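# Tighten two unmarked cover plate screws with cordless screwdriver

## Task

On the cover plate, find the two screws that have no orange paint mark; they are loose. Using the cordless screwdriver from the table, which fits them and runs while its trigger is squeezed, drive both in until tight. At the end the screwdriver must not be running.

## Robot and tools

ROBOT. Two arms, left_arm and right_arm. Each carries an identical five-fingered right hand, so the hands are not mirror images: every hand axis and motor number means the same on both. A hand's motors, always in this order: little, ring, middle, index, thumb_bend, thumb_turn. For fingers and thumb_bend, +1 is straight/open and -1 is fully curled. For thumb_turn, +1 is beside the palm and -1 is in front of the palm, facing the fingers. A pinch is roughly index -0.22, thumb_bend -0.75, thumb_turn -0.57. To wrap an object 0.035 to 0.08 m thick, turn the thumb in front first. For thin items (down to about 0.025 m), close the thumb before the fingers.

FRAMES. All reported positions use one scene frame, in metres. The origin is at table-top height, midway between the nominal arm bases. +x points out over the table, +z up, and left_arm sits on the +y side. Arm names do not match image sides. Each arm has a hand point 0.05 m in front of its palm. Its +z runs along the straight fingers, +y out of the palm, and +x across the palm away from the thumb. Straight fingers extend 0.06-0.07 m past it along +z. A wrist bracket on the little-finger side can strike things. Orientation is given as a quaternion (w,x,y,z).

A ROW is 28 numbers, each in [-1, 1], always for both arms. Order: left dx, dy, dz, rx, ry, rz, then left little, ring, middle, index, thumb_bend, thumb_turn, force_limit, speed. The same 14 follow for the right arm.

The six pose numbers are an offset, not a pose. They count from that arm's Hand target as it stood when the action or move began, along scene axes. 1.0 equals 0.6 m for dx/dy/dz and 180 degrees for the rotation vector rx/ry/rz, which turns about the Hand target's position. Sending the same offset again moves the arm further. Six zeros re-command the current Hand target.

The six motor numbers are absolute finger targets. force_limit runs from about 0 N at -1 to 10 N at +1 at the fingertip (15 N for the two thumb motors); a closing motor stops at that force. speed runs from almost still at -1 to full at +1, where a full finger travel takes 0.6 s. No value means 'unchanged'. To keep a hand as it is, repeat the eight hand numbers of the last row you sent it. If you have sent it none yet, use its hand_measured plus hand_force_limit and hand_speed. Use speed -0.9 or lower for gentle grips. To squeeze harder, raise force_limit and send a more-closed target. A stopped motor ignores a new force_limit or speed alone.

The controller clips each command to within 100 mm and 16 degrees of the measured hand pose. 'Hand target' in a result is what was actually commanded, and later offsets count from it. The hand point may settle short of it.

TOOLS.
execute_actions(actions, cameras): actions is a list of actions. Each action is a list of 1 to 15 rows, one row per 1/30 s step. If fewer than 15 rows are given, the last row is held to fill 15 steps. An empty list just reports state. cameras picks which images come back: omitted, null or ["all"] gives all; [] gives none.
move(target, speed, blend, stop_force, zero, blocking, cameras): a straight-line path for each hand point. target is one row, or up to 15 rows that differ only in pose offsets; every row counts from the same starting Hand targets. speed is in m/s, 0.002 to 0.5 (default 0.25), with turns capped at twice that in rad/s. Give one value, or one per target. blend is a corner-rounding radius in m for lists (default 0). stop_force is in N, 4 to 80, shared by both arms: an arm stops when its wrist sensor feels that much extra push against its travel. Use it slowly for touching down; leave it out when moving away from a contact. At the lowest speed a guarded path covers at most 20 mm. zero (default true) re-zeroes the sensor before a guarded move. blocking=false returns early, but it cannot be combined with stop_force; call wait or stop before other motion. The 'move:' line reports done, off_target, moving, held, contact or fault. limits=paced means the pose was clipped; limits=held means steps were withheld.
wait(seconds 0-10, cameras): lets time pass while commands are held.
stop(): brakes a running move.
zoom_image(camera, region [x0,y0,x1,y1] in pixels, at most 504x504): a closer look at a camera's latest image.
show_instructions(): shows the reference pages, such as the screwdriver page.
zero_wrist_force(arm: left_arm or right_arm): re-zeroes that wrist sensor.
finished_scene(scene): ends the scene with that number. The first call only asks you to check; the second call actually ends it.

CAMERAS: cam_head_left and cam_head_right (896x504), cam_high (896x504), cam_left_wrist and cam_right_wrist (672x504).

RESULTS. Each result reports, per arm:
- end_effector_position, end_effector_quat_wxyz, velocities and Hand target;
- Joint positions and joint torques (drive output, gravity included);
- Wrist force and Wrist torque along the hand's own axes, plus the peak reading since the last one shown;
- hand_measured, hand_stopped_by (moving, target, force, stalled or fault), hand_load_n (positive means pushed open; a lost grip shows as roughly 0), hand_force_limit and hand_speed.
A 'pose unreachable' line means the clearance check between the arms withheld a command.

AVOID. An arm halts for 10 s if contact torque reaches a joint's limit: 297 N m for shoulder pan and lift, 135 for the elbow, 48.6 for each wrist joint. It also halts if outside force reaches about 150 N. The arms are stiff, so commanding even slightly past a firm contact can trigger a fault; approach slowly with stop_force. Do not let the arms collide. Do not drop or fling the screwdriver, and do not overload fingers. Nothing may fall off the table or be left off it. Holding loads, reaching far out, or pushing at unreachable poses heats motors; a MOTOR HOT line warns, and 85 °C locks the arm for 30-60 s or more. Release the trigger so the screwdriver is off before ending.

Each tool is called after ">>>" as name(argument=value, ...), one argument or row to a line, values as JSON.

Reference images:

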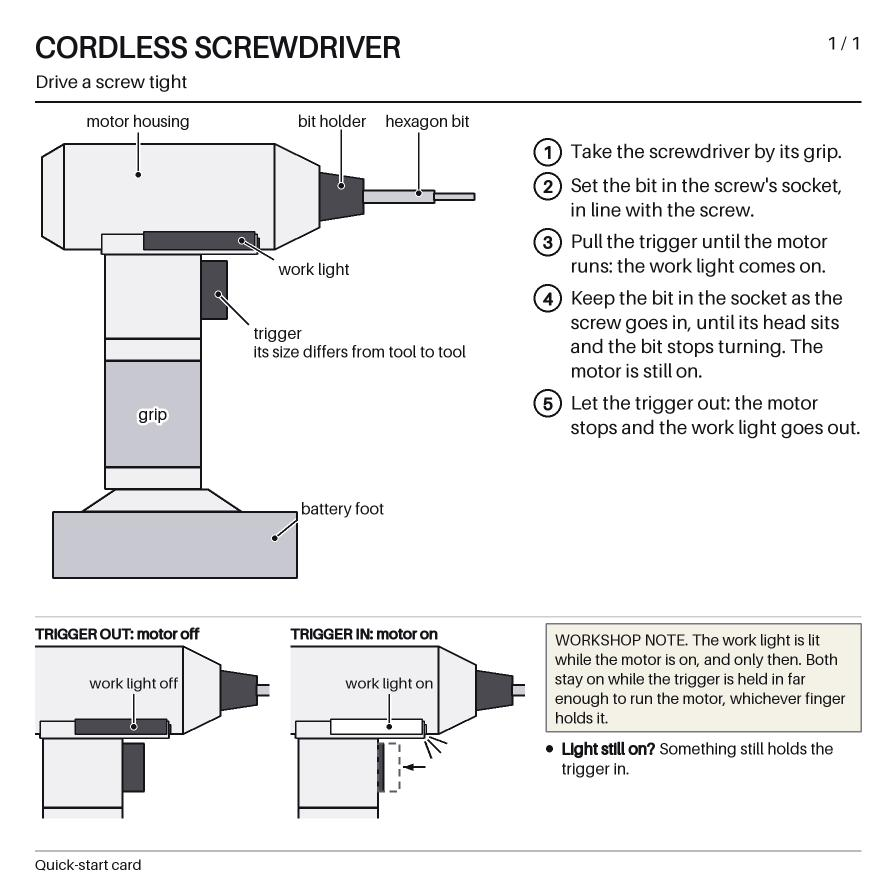

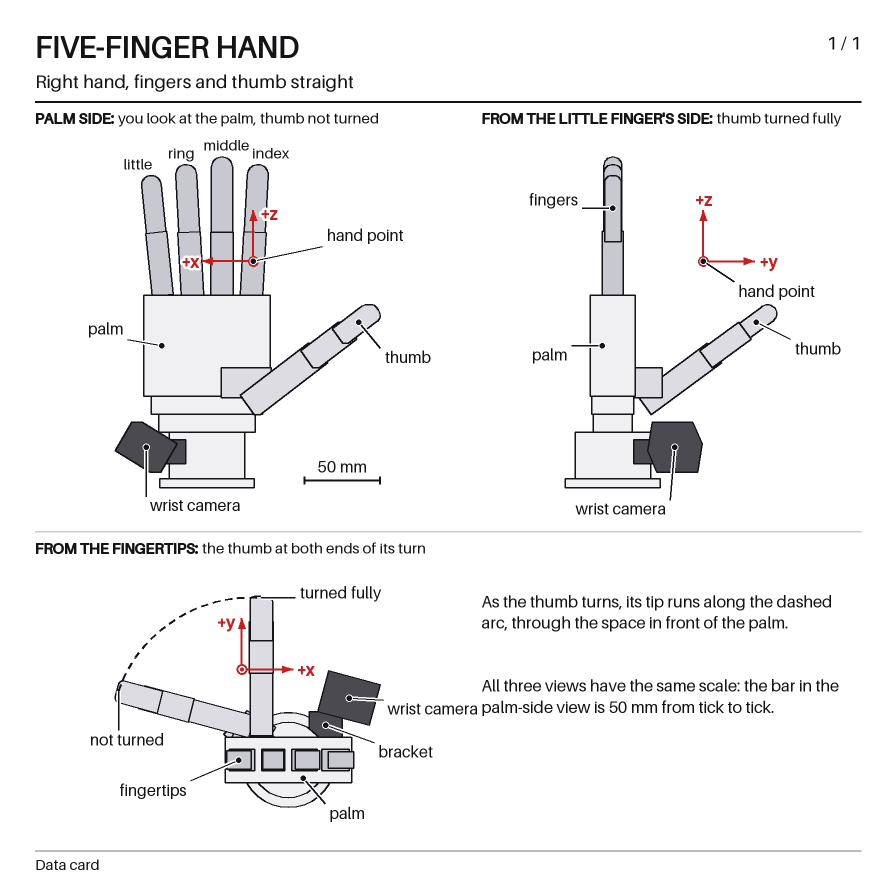

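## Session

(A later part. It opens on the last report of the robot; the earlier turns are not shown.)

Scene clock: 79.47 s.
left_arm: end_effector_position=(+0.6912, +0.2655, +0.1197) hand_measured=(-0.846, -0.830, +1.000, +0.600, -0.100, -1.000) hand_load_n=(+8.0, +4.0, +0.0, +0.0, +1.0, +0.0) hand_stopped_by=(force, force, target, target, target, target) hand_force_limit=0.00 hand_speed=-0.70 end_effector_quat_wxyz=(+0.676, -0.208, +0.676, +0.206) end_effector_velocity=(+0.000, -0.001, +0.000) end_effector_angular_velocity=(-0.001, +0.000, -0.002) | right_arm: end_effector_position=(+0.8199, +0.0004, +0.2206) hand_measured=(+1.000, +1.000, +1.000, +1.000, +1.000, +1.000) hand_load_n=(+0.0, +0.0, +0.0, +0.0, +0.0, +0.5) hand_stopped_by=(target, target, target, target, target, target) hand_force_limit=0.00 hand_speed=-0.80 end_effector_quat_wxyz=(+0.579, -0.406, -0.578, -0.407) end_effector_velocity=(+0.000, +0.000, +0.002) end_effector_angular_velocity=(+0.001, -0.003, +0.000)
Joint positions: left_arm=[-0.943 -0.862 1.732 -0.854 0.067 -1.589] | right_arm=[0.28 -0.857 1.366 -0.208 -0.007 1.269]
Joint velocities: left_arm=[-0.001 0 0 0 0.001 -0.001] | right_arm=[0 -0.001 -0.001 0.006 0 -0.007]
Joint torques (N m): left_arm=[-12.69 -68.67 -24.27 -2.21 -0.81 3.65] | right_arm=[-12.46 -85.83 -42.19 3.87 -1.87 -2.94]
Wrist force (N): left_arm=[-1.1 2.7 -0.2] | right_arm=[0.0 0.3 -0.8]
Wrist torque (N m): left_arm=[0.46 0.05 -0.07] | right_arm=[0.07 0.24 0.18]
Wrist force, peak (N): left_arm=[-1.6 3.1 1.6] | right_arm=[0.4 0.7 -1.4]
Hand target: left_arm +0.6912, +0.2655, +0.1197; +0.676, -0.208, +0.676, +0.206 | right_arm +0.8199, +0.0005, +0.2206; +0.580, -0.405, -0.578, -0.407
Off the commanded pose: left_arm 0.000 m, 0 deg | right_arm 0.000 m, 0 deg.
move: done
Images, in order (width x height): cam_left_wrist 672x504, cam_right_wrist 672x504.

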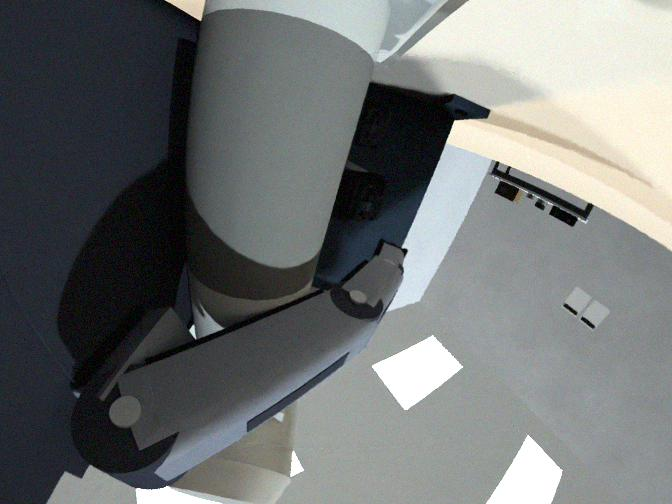

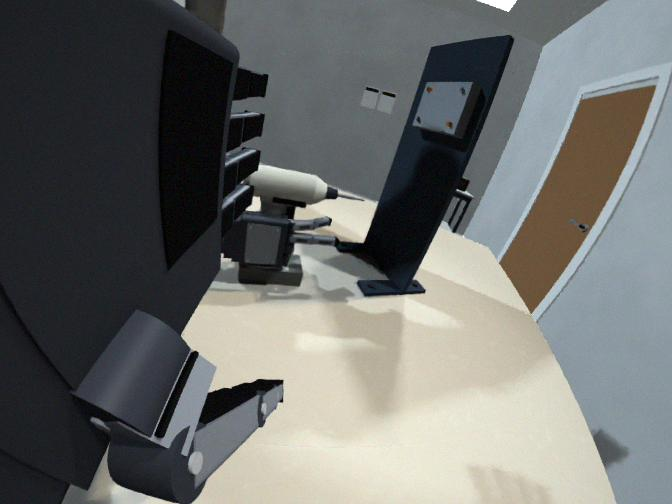

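>>> move(
  target=[0,0,0,0,0,0,-1,-1,1,-0.9,-0.1,-1,0.1,-0.75,0,0,0,0,0,0,1,1,1,1,1,1,0,-0.8],
  cameras=["cam_right_wrist","cam_left_wrist"],
)

>>> zoom_image(
  camera="cam_right_wrist",
  region=[230, 140, 390, 300],
)

Scene clock: 83.27 s.
left_arm: end_effector_position=(+0.6912, +0.2655, +0.1197) hand_measured=(-0.846, -0.830, +1.000, -0.828, -0.098, -1.000) hand_load_n=(+6.0, +2.5, +0.0, +5.5, +3.5, +1.0) hand_stopped_by=(force, force, target, force, target, target) hand_force_limit=0.10 hand_speed=-0.75 end_effector_quat_wxyz=(+0.676, -0.208, +0.676, +0.206) end_effector_velocity=(+0.000, +0.000, +0.001) end_effector_angular_velocity=(+0.000, +0.000, +0.001) | right_arm: end_effector_position=(+0.8199, +0.0004, +0.2206) hand_measured=(+1.000, +1.000, +1.000, +1.000, +1.000, +1.000) hand_load_n=(+0.0, +0.0, +0.0, +0.0, +0.0, +0.0) hand_stopped_by=(target, target, target, target, target, target) hand_force_limit=0.00 hand_speed=-0.80 end_effector_quat_wxyz=(+0.579, -0.405, -0.578, -0.407) end_effector_velocity=(+0.000, +0.000, +0.000) end_effector_angular_velocity=(+0.000, +0.001, -0.001)
Joint positions: left_arm=[-0.943 -0.862 1.732 -0.854 0.067 -1.589] | right_arm=[0.28 -0.854 1.361 -0.189 -0.007 1.252]
Joint velocities: left_arm=[0.001 -0.001 0 0 0 0.001] | right_arm=[0 0.001 -0.001 0.005 0.001 -0.004]
Joint torques (N m): left_arm=[-13.62 -64.24 -27.52 -2.06 -0.71 3.12] | right_arm=[-7.37 -86.48 -41.59 4.01 -1.87 -2.69]
Wrist force (N): left_arm=[-3.5 3.4 0.6] | right_arm=[0.3 0.3 -1.0]
Wrist torque (N m): left_arm=[0.44 0.25 -0.42] | right_arm=[0.08 0.20 0.19]
Wrist force, peak (N): left_arm=[-3.7 3.1 1.0] | right_arm=[0.6 0.6 -1.4]
Hand target: left_arm +0.6912, +0.2655, +0.1197; +0.676, -0.208, +0.676, +0.206 | right_arm +0.8199, +0.0005, +0.2206; +0.580, -0.405, -0.578, -0.407
Off the commanded pose: left_arm 0.000 m, 0 deg | right_arm 0.000 m, 0 deg.
move: done
Images, in order (width x height): cam_left_wrist 672x504, cam_right_wrist 672x504.

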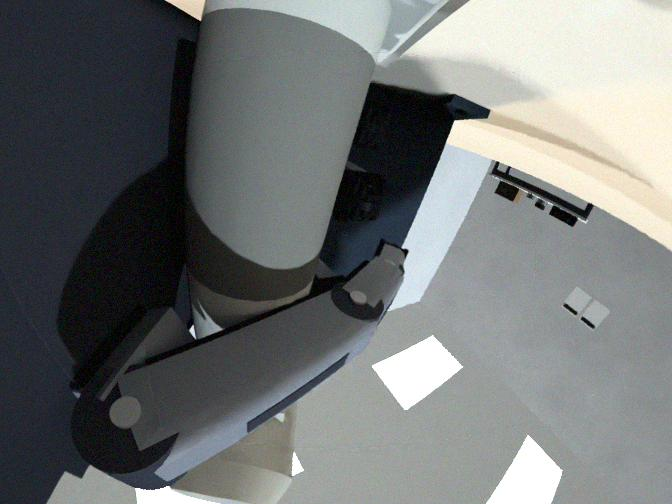

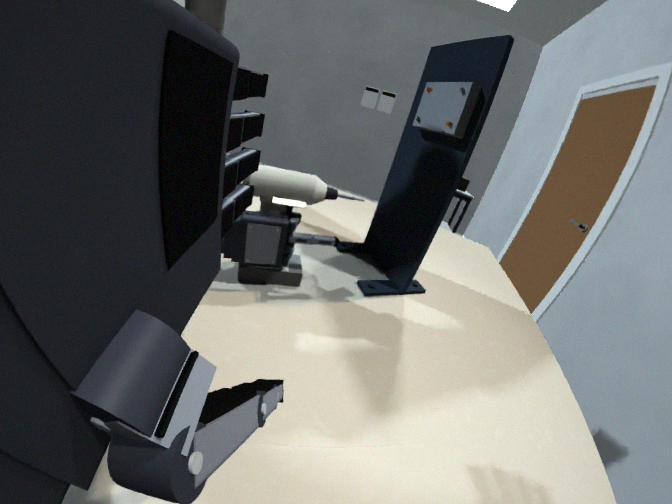

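Scaled by 3.150 from the camera's 672x504 image, which has a finer 960x720 frame.

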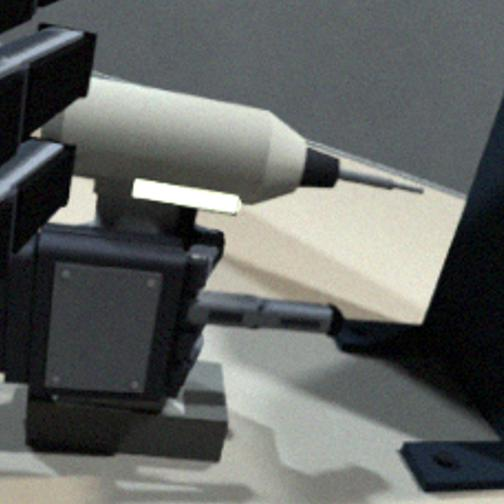

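>>> move(
  target=[0,0,0,0,0,0,-1,-1,1,-0.3,-0.1,-1,0.1,-0.5,0,0,0,0,0,0,1,1,1,1,1,1,0,-0.8],
  cameras=[],
)

>>> move(
  target=[0,0,0,0,0,0,-1,-1,-1,-0.3,-0.1,-1,0.1,-0.7,0,0,0,0,0,0,1,1,1,1,1,1,0,-0.8],
  cameras=["cam_right_wrist","cam_left_wrist"],
)

>>> zoom_image(
  camera="cam_right_wrist",
  region=[230, 140, 390, 300],
)

Scene clock: 84.43 s.
left_arm: end_effector_position=(+0.6912, +0.2655, +0.1197) hand_measured=(-0.846, -0.830, +1.000, -0.300, -0.098, -1.000) hand_load_n=(+6.0, +2.5, +0.0, +0.0, +4.0, +1.0) hand_stopped_by=(force, force, target, target, target, target) hand_force_limit=0.10 hand_speed=-0.50 end_effector_quat_wxyz=(+0.676, -0.208, +0.676, +0.206) end_effector_velocity=(+0.000, +0.001, +0.000) end_effector_angular_velocity=(+0.002, +0.001, +0.001) | right_arm: end_effector_position=(+0.8199, +0.0004, +0.2206) hand_measured=(+1.000, +1.000, +1.000, +1.000, +1.000, +1.000) hand_load_n=(-0.5, +0.0, +0.0, +0.0, +0.0, +0.0) hand_stopped_by=(target, target, target, target, target, target) hand_force_limit=0.00 hand_speed=-0.80 end_effector_quat_wxyz=(+0.579, -0.405, -0.578, -0.407) end_effector_velocity=(+0.000, +0.000, +0.001) end_effector_angular_velocity=(+0.000, -0.001, +0.000)
Joint positions: left_arm=[-0.943 -0.862 1.732 -0.854 0.067 -1.589] | right_arm=[0.28 -0.853 1.361 -0.186 -0.007 1.249]
Joint velocities: left_arm=[0.001 0 0 0 0 0.002] | right_arm=[0 0 -0.001 0.004 0 -0.004]
Joint torques (N m): left_arm=[-12.01 -63.79 -25.87 -1.81 -0.75 2.8] | right_arm=[-5.26 -86.97 -41.94 3.56 -1.86 -2.6]
Wrist force (N): left_arm=[-1.8 2.8 -0.6] | right_arm=[0.0 0.5 -1.1]
Wrist torque (N m): left_arm=[0.57 0.03 -0.30] | right_arm=[0.11 0.26 0.18]
Wrist force, peak (N): left_arm=[-3.5 3.2 1.1] | right_arm=[-0.2 0.3 -1.6]
Hand target: left_arm +0.6912, +0.2655, +0.1197; +0.676, -0.208, +0.676, +0.206 | right_arm +0.8199, +0.0005, +0.2206; +0.580, -0.405, -0.578, -0.407
Off the commanded pose: left_arm 0.000 m, 0 deg | right_arm 0.000 m, 0 deg.
move: done
No camera images: "cameras" was empty.

Scene clock: 87.47 s.
left_arm: end_effector_position=(+0.6912, +0.2655, +0.1197) hand_measured=(-0.846, -0.830, -0.380, -0.300, -0.096, -1.000) hand_load_n=(+6.0, +2.5, +6.5, +0.0, +6.5, +1.0) hand_stopped_by=(force, force, force, target, target, target) hand_force_limit=0.10 hand_speed=-0.70 end_effector_quat_wxyz=(+0.676, -0.208, +0.676, +0.206) end_effector_velocity=(+0.000, +0.000, +0.000) end_effector_angular_velocity=(+0.001, +0.001, +0.000) | right_arm: end_effector_position=(+0.8199, +0.0004, +0.2206) hand_measured=(+1.000, +1.000, +1.000, +1.000, +1.000, +1.000) hand_load_n=(+0.0, +0.0, +0.0, +0.0, +0.0, +0.0) hand_stopped_by=(target, target, target, target, target, target) hand_force_limit=0.00 hand_speed=-0.80 end_effector_quat_wxyz=(+0.579, -0.405, -0.578, -0.407) end_effector_velocity=(+0.000, +0.000, +0.000) end_effector_angular_velocity=(+0.000, +0.000, +0.000)
Joint positions: left_arm=[-0.943 -0.862 1.732 -0.854 0.067 -1.589] | right_arm=[0.28 -0.851 1.358 -0.176 -0.007 1.239]
Joint velocities: left_arm=[0 0 0 0 0 0.001] | right_arm=[0 0 -0.001 0.003 0 -0.003]
Joint torques (N m): left_arm=[-12.18 -61.25 -27.92 -1.65 -0.4 2.46] | right_arm=[2.34 -88.14 -41.8 3.34 -1.86 -2.51]
Wrist force (N): left_arm=[-0.3 1.8 -0.8] | right_arm=[0.2 0.5 -0.6]
Wrist torque (N m): left_arm=[0.53 0.00 -0.20] | right_arm=[0.08 0.21 0.19]
Wrist force, peak (N): left_arm=[-2.3 2.6 -0.5] | right_arm=[0.3 0.7 -1.3]
Hand target: left_arm +0.6912, +0.2655, +0.1197; +0.676, -0.208, +0.676, +0.206 | right_arm +0.8199, +0.0005, +0.2206; +0.580, -0.405, -0.578, -0.407
Off the commanded pose: left_arm 0.000 m, 0 deg | right_arm 0.000 m, 0 deg.
move: done
Images, in order (width x height): cam_left_wrist 672x504, cam_right_wrist 672x504.

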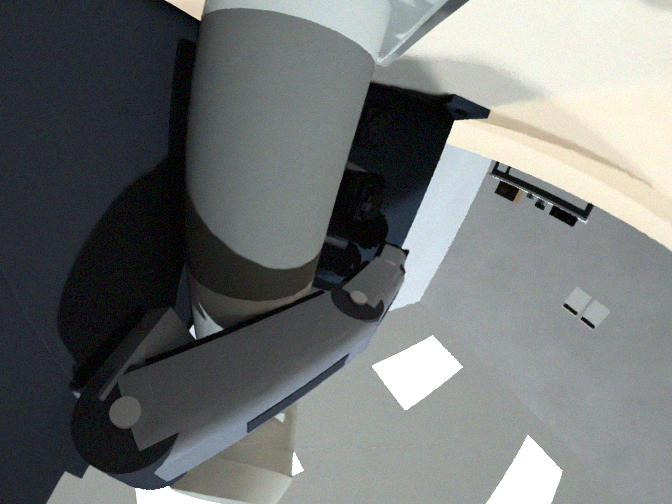

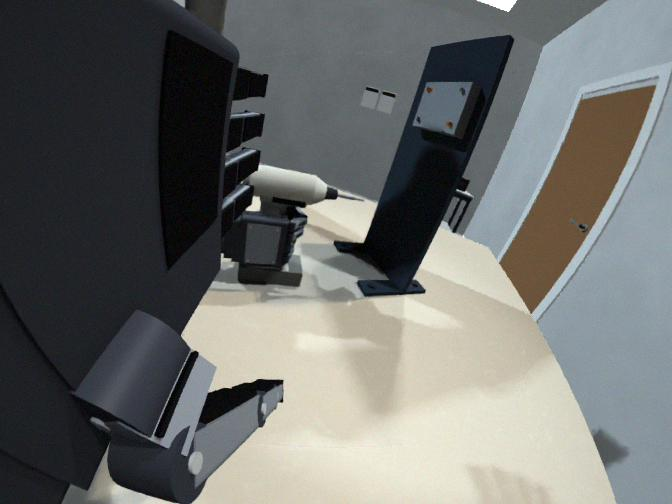

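Scaled by 3.150 from the camera's 672x504 image, which has a finer 960x720 frame.

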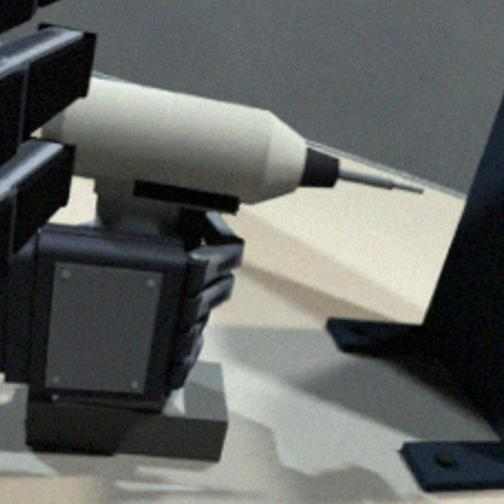

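>>> move(
  target=[0,0,0,0,0,0,-1,-1,0.3,-0.3,-0.1,-1,0.1,-0.3,0,0,0,0,0,0,1,1,1,1,1,1,0,-0.8],
  cameras=[],
)

>>> move(
  target=[0,0,0,0,0,0,-1,-1,0.3,-0.3,0.3,-1,0.1,-0.3,0,0,0,0,0,0,1,1,1,1,1,1,0,-0.8],
  cameras=["cam_left_wrist"],
)

>>> move(
  target=[0,0,0,0,0,0,-1,-1,-1,-0.3,0.3,-1,0.1,-0.7,0,0,0,0,0,0,1,1,1,1,1,1,0,-0.8],
  cameras=["cam_right_wrist","cam_left_wrist"],
)

>>> zoom_image(
  camera="cam_right_wrist",
  region=[230, 140, 390, 300],
)

Scene clock: 88.67 s.
left_arm: end_effector_position=(+0.6912, +0.2655, +0.1197) hand_measured=(-0.846, -0.830, +0.300, -0.300, -0.096, -1.000) hand_load_n=(+6.5, +2.5, +0.0, +0.0, +3.5, +1.0) hand_stopped_by=(force, force, target, target, target, target) hand_force_limit=0.10 hand_speed=-0.30 end_effector_quat_wxyz=(+0.676, -0.208, +0.676, +0.206) end_effector_velocity=(+0.000, +0.001, +0.000) end_effector_angular_velocity=(-0.001, -0.001, +0.001) | right_arm: end_effector_position=(+0.8199, +0.0004, +0.2206) hand_measured=(+1.000, +1.000, +1.000, +1.000, +1.000, +1.000) hand_load_n=(+0.0, +0.0, +0.0, +0.0, +0.0, +0.0) hand_stopped_by=(target, target, target, target, target, target) hand_force_limit=0.00 hand_speed=-0.80 end_effector_quat_wxyz=(+0.579, -0.405, -0.578, -0.407) end_effector_velocity=(+0.000, +0.000, +0.000) end_effector_angular_velocity=(+0.000, -0.001, +0.000)
Joint positions: left_arm=[-0.943 -0.862 1.732 -0.854 0.067 -1.589] | right_arm=[0.28 -0.851 1.357 -0.174 -0.007 1.238]
Joint velocities: left_arm=[0.001 0 0 -0.001 0 -0.001] | right_arm=[0 0.001 -0.001 0.002 0 -0.003]
Joint torques (N m): left_arm=[-10.15 -65.46 -29.58 -1.45 -0.8 2.83] | right_arm=[5.65 -88.22 -42.64 3.91 -1.56 -2.23]
Wrist force (N): left_arm=[-1.5 2.6 -0.9] | right_arm=[0.2 0.8 -1.2]
Wrist torque (N m): left_arm=[0.55 0.00 -0.28] | right_arm=[0.17 0.23 0.20]
Wrist force, peak (N): left_arm=[-2.2 2.5 -0.8] | right_arm=[0.2 0.6 -1.4]
Hand target: left_arm +0.6912, +0.2655, +0.1197; +0.676, -0.208, +0.676, +0.206 | right_arm +0.8199, +0.0005, +0.2206; +0.580, -0.405, -0.578, -0.407
Off the commanded pose: left_arm 0.000 m, 0 deg | right_arm 0.000 m, 0 deg.
move: done
No camera images: "cameras" was empty.

Scene clock: 89.50 s.
left_arm: end_effector_position=(+0.6912, +0.2655, +0.1197) hand_measured=(-0.846, -0.830, +0.300, -0.300, +0.300, -1.000) hand_load_n=(+3.0, +0.5, +0.0, +0.0, +0.0, -0.5) hand_stopped_by=(force, force, target, target, target, target) hand_force_limit=0.10 hand_speed=-0.30 end_effector_quat_wxyz=(+0.676, -0.208, +0.676, +0.206) end_effector_velocity=(+0.000, +0.000, -0.001) end_effector_angular_velocity=(-0.001, +0.000, +0.000) | right_arm: end_effector_position=(+0.8199, +0.0004, +0.2206) hand_measured=(+1.000, +1.000, +1.000, +1.000, +1.000, +1.000) hand_load_n=(+0.0, +0.0, +0.0, +0.0, +0.0, +0.0) hand_stopped_by=(target, target, target, target, target, target) hand_force_limit=0.00 hand_speed=-0.80 end_effector_quat_wxyz=(+0.580, -0.405, -0.578, -0.407) end_effector_velocity=(+0.000, +0.000, +0.001) end_effector_angular_velocity=(+0.000, -0.001, +0.000)
Joint positions: left_arm=[-0.943 -0.862 1.732 -0.854 0.067 -1.589] | right_arm=[0.28 -0.851 1.357 -0.172 -0.007 1.236]
Joint velocities: left_arm=[-0.001 0.001 0 0 0 -0.001] | right_arm=[0 -0.001 -0.001 0.003 0 -0.002]
Joint torques (N m): left_arm=[-12.45 -65.75 -30.36 -2.03 -0.92 2.41] | right_arm=[7.91 -87.21 -41.51 4.13 -1.26 -3.19]
Wrist force (N): left_arm=[-1.3 2.4 0.4] | right_arm=[0.1 0.7 -1.2]
Wrist torque (N m): left_arm=[0.41 0.29 -0.08] | right_arm=[0.15 0.24 0.19]
Wrist force, peak (N): left_arm=[-1.7 2.8 -0.7] | right_arm=[0.2 0.9 -1.2]
Hand target: left_arm +0.6912, +0.2655, +0.1197; +0.676, -0.208, +0.676, +0.206 | right_arm +0.8199, +0.0005, +0.2206; +0.580, -0.405, -0.578, -0.407
Off the commanded pose: left_arm 0.000 m, 0 deg | right_arm 0.000 m, 0 deg.
move: done
Images, in order (width x height): cam_left_wrist 672x504.

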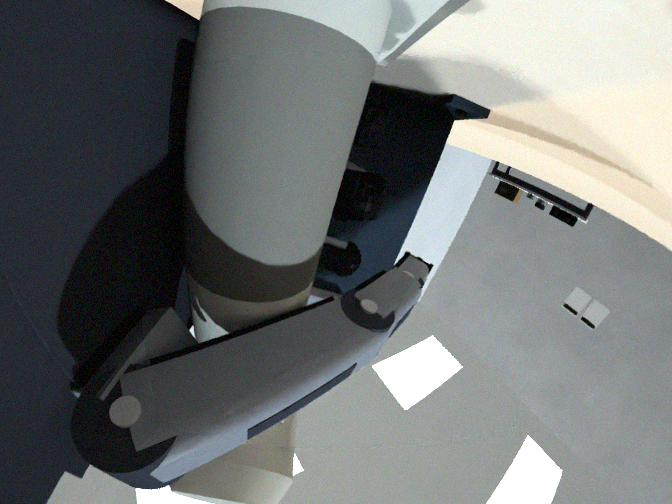

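Scene clock: 92.07 s.
left_arm: end_effector_position=(+0.6912, +0.2655, +0.1197) hand_measured=(-0.846, -0.830, -0.846, -0.300, +0.300, -1.000) hand_load_n=(+1.0, +0.0, +4.5, +0.0, +0.0, +0.0) hand_stopped_by=(force, force, force, target, target, target) hand_force_limit=0.10 hand_speed=-0.70 end_effector_quat_wxyz=(+0.676, -0.208, +0.676, +0.206) end_effector_velocity=(+0.000, +0.000, +0.000) end_effector_angular_velocity=(+0.000, +0.000, +0.000) | right_arm: end_effector_position=(+0.8199, +0.0005, +0.2206) hand_measured=(+1.000, +1.000, +1.000, +1.000, +1.000, +1.000) hand_load_n=(+0.0, +0.0, +0.0, +0.0, +0.0, -0.5) hand_stopped_by=(target, target, target, target, target, target) hand_force_limit=0.00 hand_speed=-0.80 end_effector_quat_wxyz=(+0.580, -0.405, -0.578, -0.407) end_effector_velocity=(+0.000, +0.000, +0.001) end_effector_angular_velocity=(+0.001, -0.002, +0.000)
Joint positions: left_arm=[-0.943 -0.862 1.732 -0.854 0.067 -1.589] | right_arm=[0.28 -0.85 1.356 -0.167 -0.007 1.231]
Joint velocities: left_arm=[0 0 0 0 0 0.001] | right_arm=[0 -0.001 -0.001 0.001 0 -0.002]
Joint torques (N m): left_arm=[-11.79 -65.38 -31.61 -1.86 -0.78 2.56] | right_arm=[12.8 -87.79 -41.64 3.33 -0.83 -2.13]
Wrist force (N): left_arm=[-1.8 3.2 0.0] | right_arm=[-0.1 0.4 -1.0]
Wrist torque (N m): left_arm=[0.46 0.40 -0.28] | right_arm=[0.10 0.26 0.18]
Wrist force, peak (N): left_arm=[-1.8 3.2 0.0] | right_arm=[0.2 0.6 -1.5]
Hand target: left_arm +0.6912, +0.2655, +0.1197; +0.676, -0.208, +0.676, +0.206 | right_arm +0.8199, +0.0005, +0.2206; +0.580, -0.405, -0.578, -0.407
Off the commanded pose: left_arm 0.000 m, 0 deg | right_arm 0.000 m, 0 deg.
move: done
Images, in order (width x height): cam_left_wrist 672x504, cam_right_wrist 672x504.

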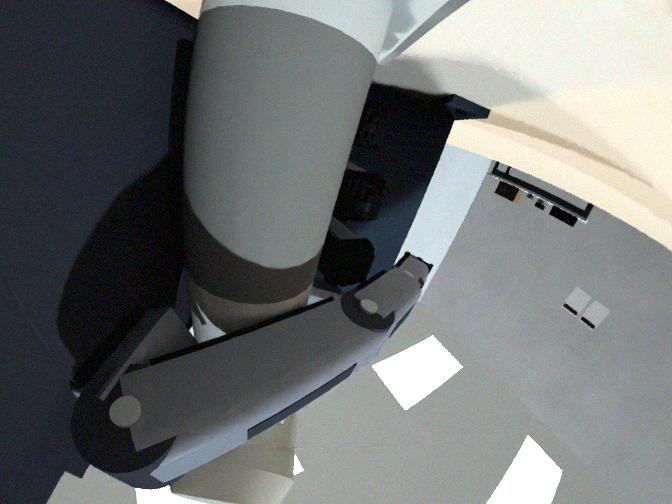

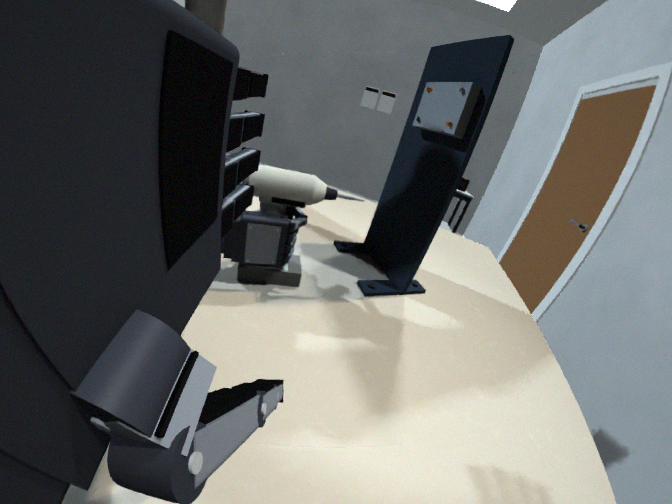

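Scaled by 3.150 from the camera's 672x504 image, which has a finer 960x720 frame.

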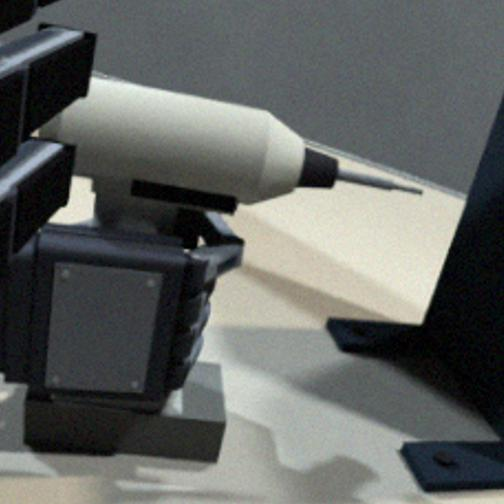

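>>> move(
  target=[0,0,0,0,0,0,-1,-1,-1,0.2,-1,-1,-0.1,-0.7,0,0,0,0,0,0,1,1,1,1,1,1,0,-0.8],
  cameras=[],
)

>>> move(
  target=[0,0,0,0,0,0,-0.98,-0.98,-0.98,0.2,-1,-1,0.5,-0.7,0,0,0,0,0,0,1,1,1,1,1,1,0,-0.8],
  cameras=["cam_right_wrist","cam_left_wrist"],
)

>>> zoom_image(
  camera="cam_right_wrist",
  region=[230, 140, 390, 300],
)

Scene clock: 93.57 s.
left_arm: end_effector_position=(+0.6912, +0.2655, +0.1197) hand_measured=(-0.846, -0.830, -0.846, +0.200, +0.132, -1.000) hand_load_n=(+1.0, +0.0, +4.0, +0.0, +7.0, +2.0) hand_stopped_by=(force, force, force, target, force, target) hand_force_limit=-0.10 hand_speed=-0.70 end_effector_quat_wxyz=(+0.676, -0.208, +0.676, +0.206) end_effector_velocity=(+0.000, -0.001, +0.001) end_effector_angular_velocity=(-0.002, -0.001, -0.001) | right_arm: end_effector_position=(+0.8199, +0.0005, +0.2206) hand_measured=(+1.000, +1.000, +1.000, +1.000, +1.000, +1.000) hand_load_n=(+0.0, +0.0, +0.0, +0.0, +0.0, +0.0) hand_stopped_by=(target, target, target, target, target, target) hand_force_limit=0.00 hand_speed=-0.80 end_effector_quat_wxyz=(+0.580, -0.405, -0.578, -0.407) end_effector_velocity=(+0.000, +0.000, +0.000) end_effector_angular_velocity=(+0.000, +0.000, +0.000)
Joint positions: left_arm=[-0.943 -0.862 1.732 -0.854 0.067 -1.589] | right_arm=[0.28 -0.849 1.355 -0.165 -0.007 1.229]
Joint velocities: left_arm=[-0.001 -0.001 0 0 0 -0.001] | right_arm=[0 0 0 0.001 0 -0.002]
Joint torques (N m): left_arm=[-11.03 -65.31 -32.24 -1.69 -1.25 2.31] | right_arm=[11.77 -88.58 -41.36 4.04 -0.1 -3.04]
Wrist force (N): left_arm=[-1.3 3.4 0.1] | right_arm=[-0.2 0.3 -0.9]
Wrist torque (N m): left_arm=[0.46 0.32 -0.29] | right_arm=[0.07 0.27 0.17]
Wrist force, peak (N): left_arm=[-2.0 3.6 0.2] | right_arm=[0.4 0.7 -1.4]
Hand target: left_arm +0.6912, +0.2655, +0.1197; +0.676, -0.208, +0.676, +0.206 | right_arm +0.8199, +0.0005, +0.2206; +0.580, -0.405, -0.578, -0.407
Off the commanded pose: left_arm 0.000 m, 0 deg | right_arm 0.000 m, 0 deg.
move: done
No camera images: "cameras" was empty.

Scene clock: 94.27 s.
left_arm: end_effector_position=(+0.6912, +0.2655, +0.1197) hand_measured=(-0.876, -0.876, -0.860, +0.200, +0.132, -1.000) hand_load_n=(+7.5, +11.5, +9.0, +0.0, +7.0, +1.0) hand_stopped_by=(force, force, force, target, force, target) hand_force_limit=0.50 hand_speed=-0.70 end_effector_quat_wxyz=(+0.676, -0.208, +0.676, +0.206) end_effector_velocity=(+0.000, +0.001, +0.000) end_effector_angular_velocity=(-0.001, -0.001, +0.001) | right_arm: end_effector_position=(+0.8199, +0.0005, +0.2206) hand_measured=(+1.000, +1.000, +1.000, +1.000, +1.000, +1.000) hand_load_n=(+0.0, +0.0, +0.0, +0.0, +0.0, +0.0) hand_stopped_by=(target, target, target, target, target, target) hand_force_limit=0.00 hand_speed=-0.80 end_effector_quat_wxyz=(+0.580, -0.405, -0.578, -0.407) end_effector_velocity=(+0.000, +0.000, +0.000) end_effector_angular_velocity=(+0.000, +0.001, +0.000)
Joint positions: left_arm=[-0.943 -0.862 1.732 -0.854 0.067 -1.589] | right_arm=[0.28 -0.849 1.355 -0.164 -0.007 1.228]
Joint velocities: left_arm=[0.001 0 0 -0.001 0 0] | right_arm=[0 0 -0.001 0.003 0 -0.002]
Joint torques (N m): left_arm=[-9.85 -65.57 -32.5 -1.54 -0.23 2.25] | right_arm=[12.04 -86.67 -40.86 4.06 -0.03 -2.38]
Wrist force (N): left_arm=[-1.4 3.2 -0.6] | right_arm=[-0.1 0.3 -0.9]
Wrist torque (N m): left_arm=[0.49 -0.02 -0.08] | right_arm=[0.07 0.26 0.17]
Wrist force, peak (N): left_arm=[-1.7 3.5 -0.3] | right_arm=[0.6 0.3 -1.3]
Hand target: left_arm +0.6912, +0.2655, +0.1197; +0.676, -0.208, +0.676, +0.206 | right_arm +0.8199, +0.0005, +0.2206; +0.580, -0.405, -0.578, -0.407
Off the commanded pose: left_arm 0.000 m, 0 deg | right_arm 0.000 m, 0 deg.
move: done
Images, in order (width x height): cam_left_wrist 672x504, cam_right_wrist 672x504.

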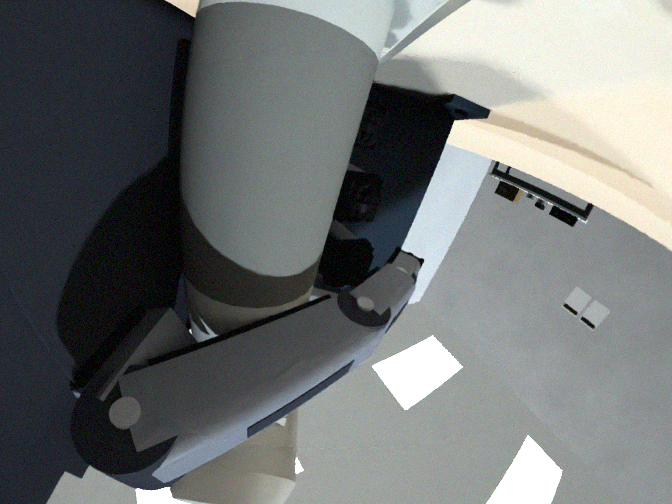

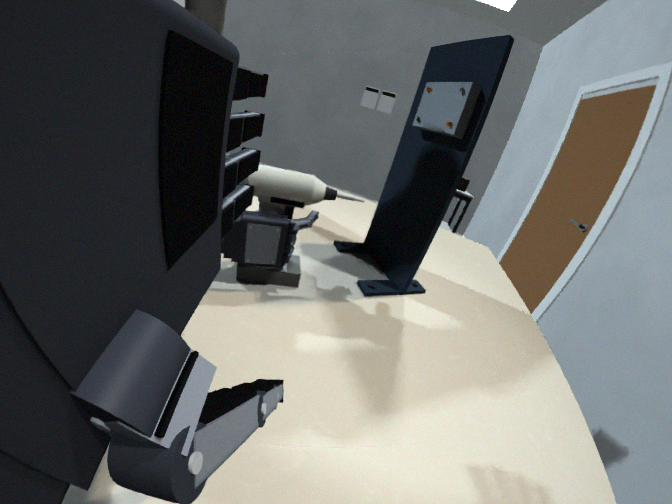

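Scaled by 3.150 from the camera's 672x504 image, which has a finer 960x720 frame.

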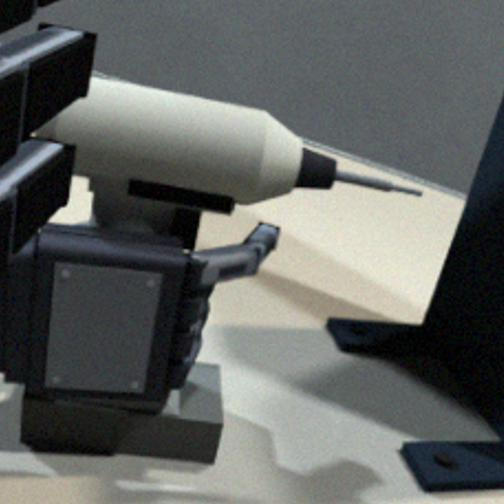

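>>> move(
  target=[0,0,0,0,0,0,-0.98,-0.98,-0.98,-0.9,-1,-1,0.2,-0.6,0,0,0,0,0,0,1,1,1,1,1,1,0,-0.8],
  cameras=["cam_right_wrist"],
)

>>> zoom_image(
  camera="cam_right_wrist",
  region=[230, 140, 390, 300],
)

>>> move(
  target=[0,0,0.1667,0,0,0,-0.98,-0.98,-0.98,0.0,-1,-1,0.2,-0.3,0,0,0,0,0,0,1,1,1,1,1,1,0,-0.8],
  speed=0.06,
  cameras=["cam_right_wrist","cam_left_wrist","cam_head_left"],
)

>>> zoom_image(
  camera="cam_right_wrist",
  region=[230, 60, 450, 280],
)

Scene clock: 96.43 s.
left_arm: end_effector_position=(+0.6912, +0.2655, +0.1197) hand_measured=(-0.876, -0.876, -0.860, -0.880, +0.132, -1.000) hand_load_n=(+5.5, +10.0, +7.5, +14.0, +8.0, +1.5) hand_stopped_by=(force, force, force, force, force, target) hand_force_limit=0.20 hand_speed=-0.60 end_effector_quat_wxyz=(+0.676, -0.208, +0.676, +0.206) end_effector_velocity=(+0.000, +0.001, +0.000) end_effector_angular_velocity=(+0.001, +0.001, +0.001) | right_arm: end_effector_position=(+0.8199, +0.0005, +0.2206) hand_measured=(+1.000, +1.000, +1.000, +1.000, +1.000, +1.000) hand_load_n=(+0.0, +0.0, +0.0, +0.0, +0.0, +0.0) hand_stopped_by=(target, target, target, target, target, target) hand_force_limit=0.00 hand_speed=-0.80 end_effector_quat_wxyz=(+0.580, -0.405, -0.578, -0.407) end_effector_velocity=(+0.000, +0.000, +0.000) end_effector_angular_velocity=(+0.000, +0.000, +0.000)
Joint positions: left_arm=[-0.943 -0.862 1.732 -0.854 0.067 -1.589] | right_arm=[0.28 -0.849 1.354 -0.161 -0.007 1.226]
Joint velocities: left_arm=[0.001 0 0 0 0 0.001] | right_arm=[0 0 0 0.001 0 -0.001]
Joint torques (N m): left_arm=[-13.79 -65.22 -34.67 -1.33 -0.54 2.23] | right_arm=[12.39 -87.43 -41.73 4.16 -0.01 -2.08]
Wrist force (N): left_arm=[-3.0 3.2 0.3] | right_arm=[0.0 0.5 -0.7]
Wrist torque (N m): left_arm=[0.38 0.37 -0.35] | right_arm=[0.09 0.23 0.20]
Wrist force, peak (N): left_arm=[-3.3 3.3 0.4] | right_arm=[0.2 0.9 -1.2]
Hand target: left_arm +0.6912, +0.2655, +0.1197; +0.676, -0.208, +0.676, +0.206 | right_arm +0.8199, +0.0005, +0.2206; +0.580, -0.405, -0.578, -0.407
Off the commanded pose: left_arm 0.000 m, 0 deg | right_arm 0.000 m, 0 deg.
move: done
Images, in order (width x height): cam_right_wrist 672x504.

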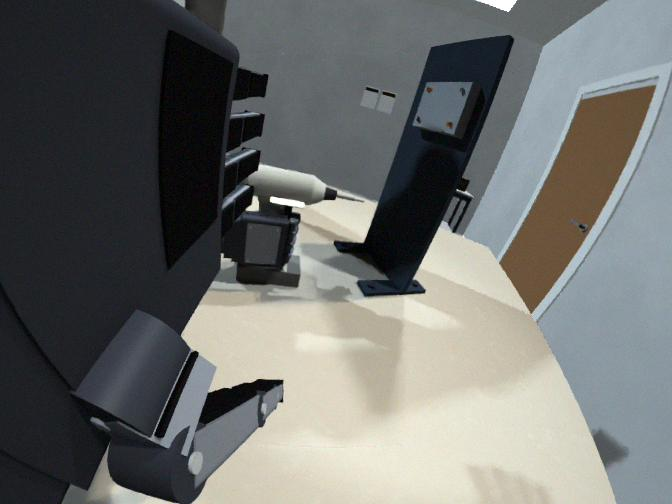

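Scaled by 3.150 from the camera's 672x504 image, which has a finer 960x720 frame.

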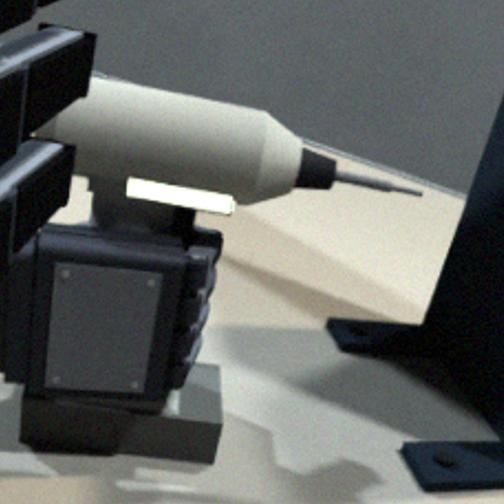

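Scene clock: 98.57 s.
left_arm: end_effector_position=(+0.6913, +0.2653, +0.2199) hand_measured=(-0.878, -0.876, -0.860, +0.000, +0.134, -1.000) hand_load_n=(+0.0, +5.5, +6.0, +0.0, +6.5, +1.0) hand_stopped_by=(force, force, force, target, force, target) hand_force_limit=0.20 hand_speed=-0.30 end_effector_quat_wxyz=(+0.676, -0.208, +0.676, +0.206) end_effector_velocity=(+0.000, -0.001, +0.000) end_effector_angular_velocity=(+0.000, +0.000, -0.001) | right_arm: end_effector_position=(+0.8199, +0.0005, +0.2206) hand_measured=(+1.000, +1.000, +1.000, +1.000, +1.000, +1.000) hand_load_n=(+0.0, +0.0, +0.0, +0.0, +0.0, +0.0) hand_stopped_by=(target, target, target, target, target, target) hand_force_limit=0.00 hand_speed=-0.80 end_effector_quat_wxyz=(+0.580, -0.405, -0.578, -0.407) end_effector_velocity=(+0.000, +0.000, -0.002) end_effector_angular_velocity=(-0.001, +0.002, +0.000)
Joint positions: left_arm=[-0.943 -0.981 1.709 -0.715 0.067 -1.587] | right_arm=[0.28 -0.848 1.354 -0.16 -0.007 1.225]
Joint velocities: left_arm=[-0.001 0 0 0 0 0] | right_arm=[0 0.002 0 0 0 0]
Joint torques (N m): left_arm=[3.17 -59.06 -45.23 -0.06 0.8 0.74] | right_arm=[12.31 -89.22 -40.3 3.43 -0.09 -2.08]
Wrist force (N): left_arm=[5.1 2.6 -0.4] | right_arm=[0.0 0.8 -0.8]
Wrist torque (N m): left_arm=[0.44 0.20 0.04] | right_arm=[0.15 0.25 0.19]
Wrist force, peak (N): left_arm=[7.0 3.2 -0.8] | right_arm=[0.1 0.6 -1.4]
Hand target: left_arm +0.6913, +0.2653, +0.2198; +0.676, -0.208, +0.676, +0.206 | right_arm +0.8199, +0.0005, +0.2206; +0.580, -0.405, -0.578, -0.407
Off the commanded pose: left_arm 0.000 m, 0 deg | right_arm 0.000 m, 0 deg.
move: done
Images, in order (width x height): cam_head_left 896x504, cam_left_wrist 672x504, cam_right_wrist 672x504.

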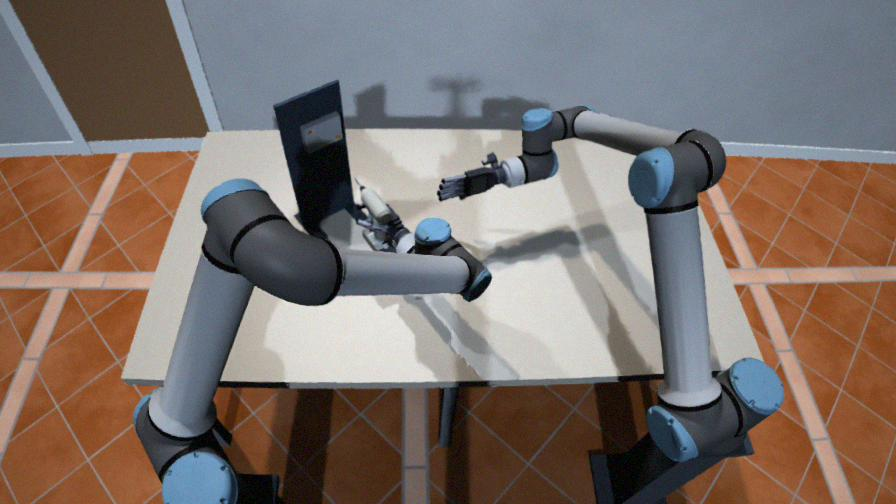

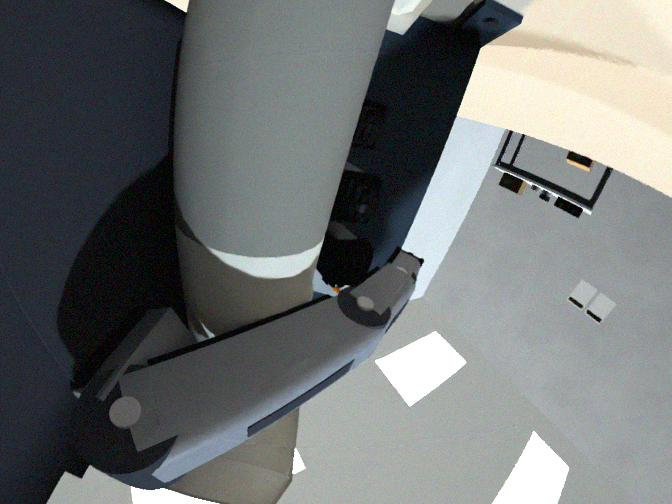

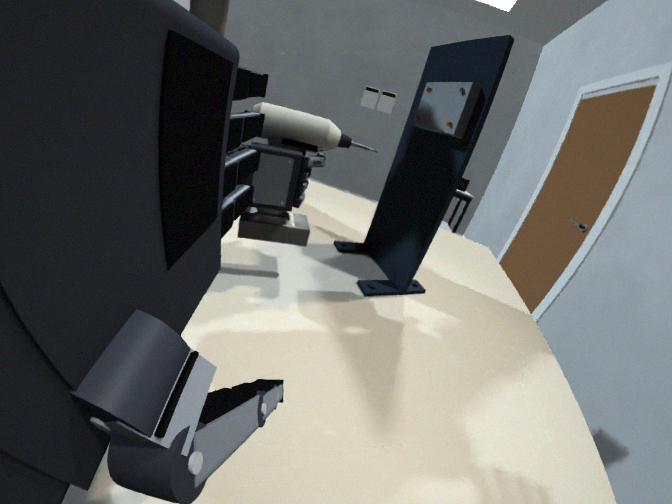

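Scaled by 2.291 from the camera's 672x504 image, which has a finer 960x720 frame.

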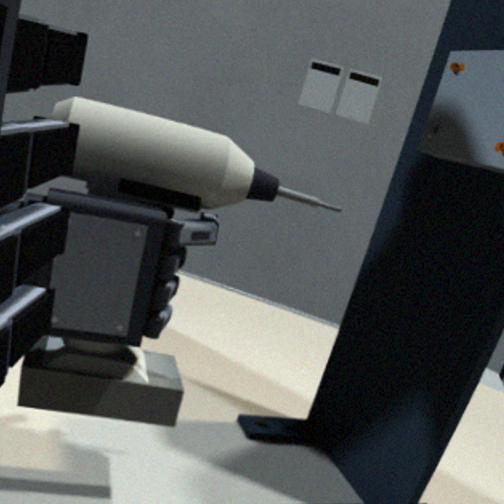

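>>> execute_actions(
  actions=[],
  cameras=["cam_head_left","cam_head_right","cam_high"],
)

>>> zoom_image(
  camera="cam_head_left",
  region=[265, 75, 415, 225],
)

>>> zoom_image(
  camera="cam_head_right",
  region=[265, 75, 415, 225],
)

Scene clock: 98.87 s.
left_arm: end_effector_position=(+0.6913, +0.2653, +0.2198) hand_measured=(-0.878, -0.876, -0.860, +0.000, +0.134, -1.000) hand_load_n=(+0.0, +5.5, +5.5, +0.0, +6.5, +1.5) hand_stopped_by=(force, force, force, target, force, target) hand_force_limit=0.20 hand_speed=-0.30 end_effector_quat_wxyz=(+0.676, -0.208, +0.676, +0.206) end_effector_velocity=(+0.000, +0.000, +0.000) end_effector_angular_velocity=(-0.001, -0.001, +0.000) | right_arm: end_effector_position=(+0.8199, +0.0005, +0.2206) hand_measured=(+1.000, +1.000, +1.000, +1.000, +1.000, +1.000) hand_load_n=(+0.0, +0.0, +0.0, +0.0, +0.0, +0.0) hand_stopped_by=(target, target, target, target, target, target) hand_force_limit=0.00 hand_speed=-0.80 end_effector_quat_wxyz=(+0.580, -0.405, -0.578, -0.407) end_effector_velocity=(+0.000, +0.000, -0.001) end_effector_angular_velocity=(+0.000, +0.000, +0.000)
Joint positions: left_arm=[-0.943 -0.981 1.709 -0.715 0.067 -1.587] | right_arm=[0.28 -0.848 1.354 -0.16 -0.007 1.225]
Joint velocities: left_arm=[0.001 0 0 -0.001 0 0] | right_arm=[0 0.001 0 0 0 0]
Joint torques (N m): left_arm=[0.93 -61.78 -42.1 -2.89 -0.49 3.14] | right_arm=[12.59 -87.76 -39.9 2.85 0.04 -1.68]
Wrist force (N): left_arm=[4.9 3.0 -0.4] | right_arm=[0.2 0.6 -0.8]
Wrist torque (N m): left_arm=[0.50 0.22 0.05] | right_arm=[0.10 0.21 0.21]
Wrist force, peak (N): left_arm=[5.4 3.3 -0.7] | right_arm=[0.1 0.6 -1.2]
Hand target: left_arm +0.6913, +0.2653, +0.2198; +0.676, -0.208, +0.676, +0.206 | right_arm +0.8199, +0.0005, +0.2206; +0.580, -0.405, -0.578, -0.407
Off the commanded pose: left_arm 0.000 m, 0 deg | right_arm 0.000 m, 0 deg.
Images, in order (width x height): cam_head_left 896x504, cam_head_right 896x504, cam_high 896x504.

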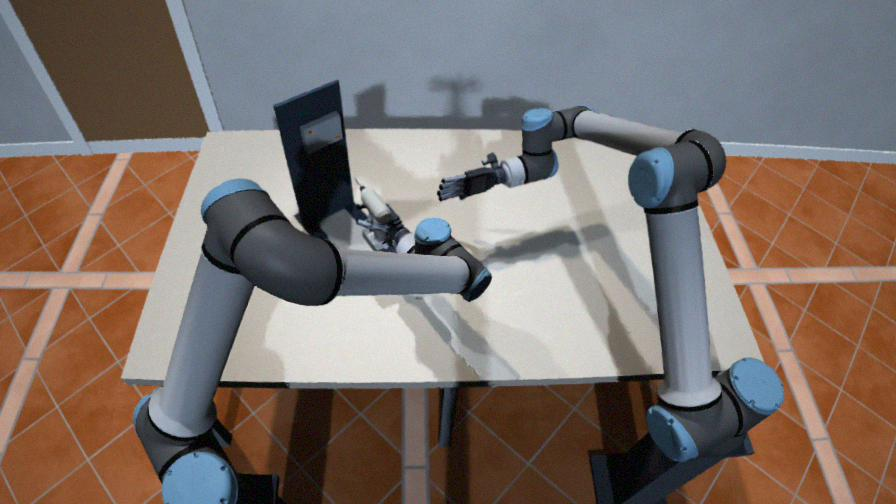

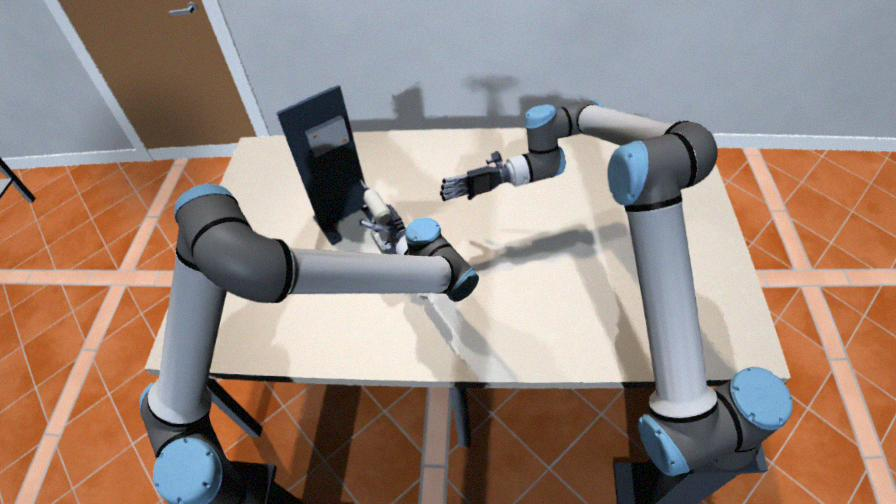

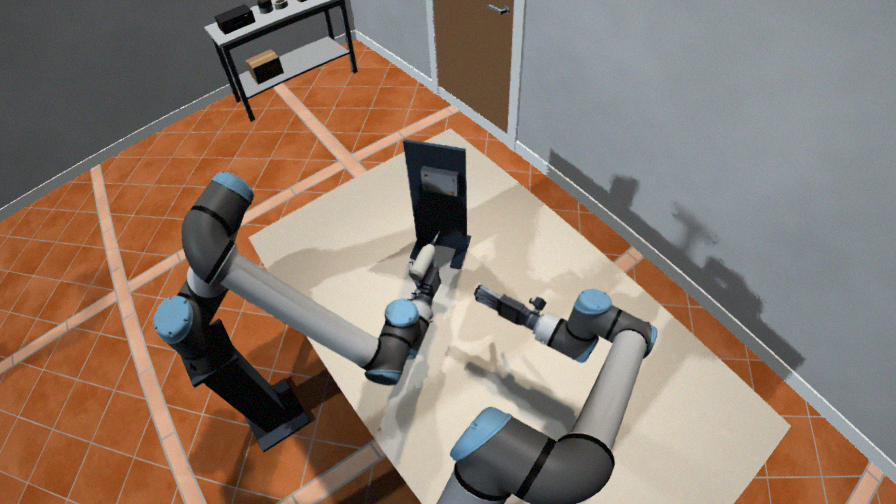

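Scaled by 3.360.

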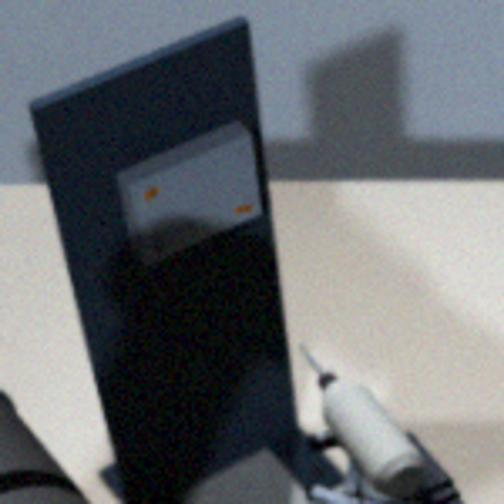

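Scaled by 3.360.

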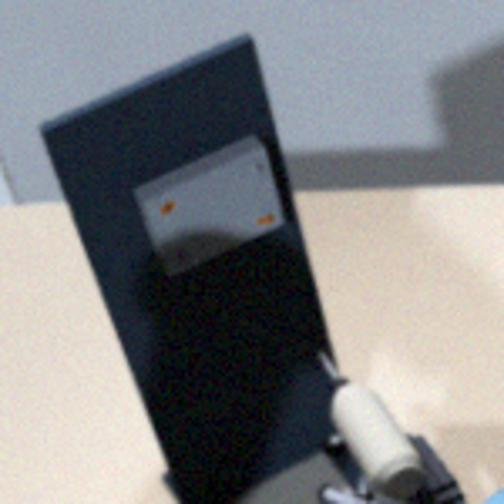

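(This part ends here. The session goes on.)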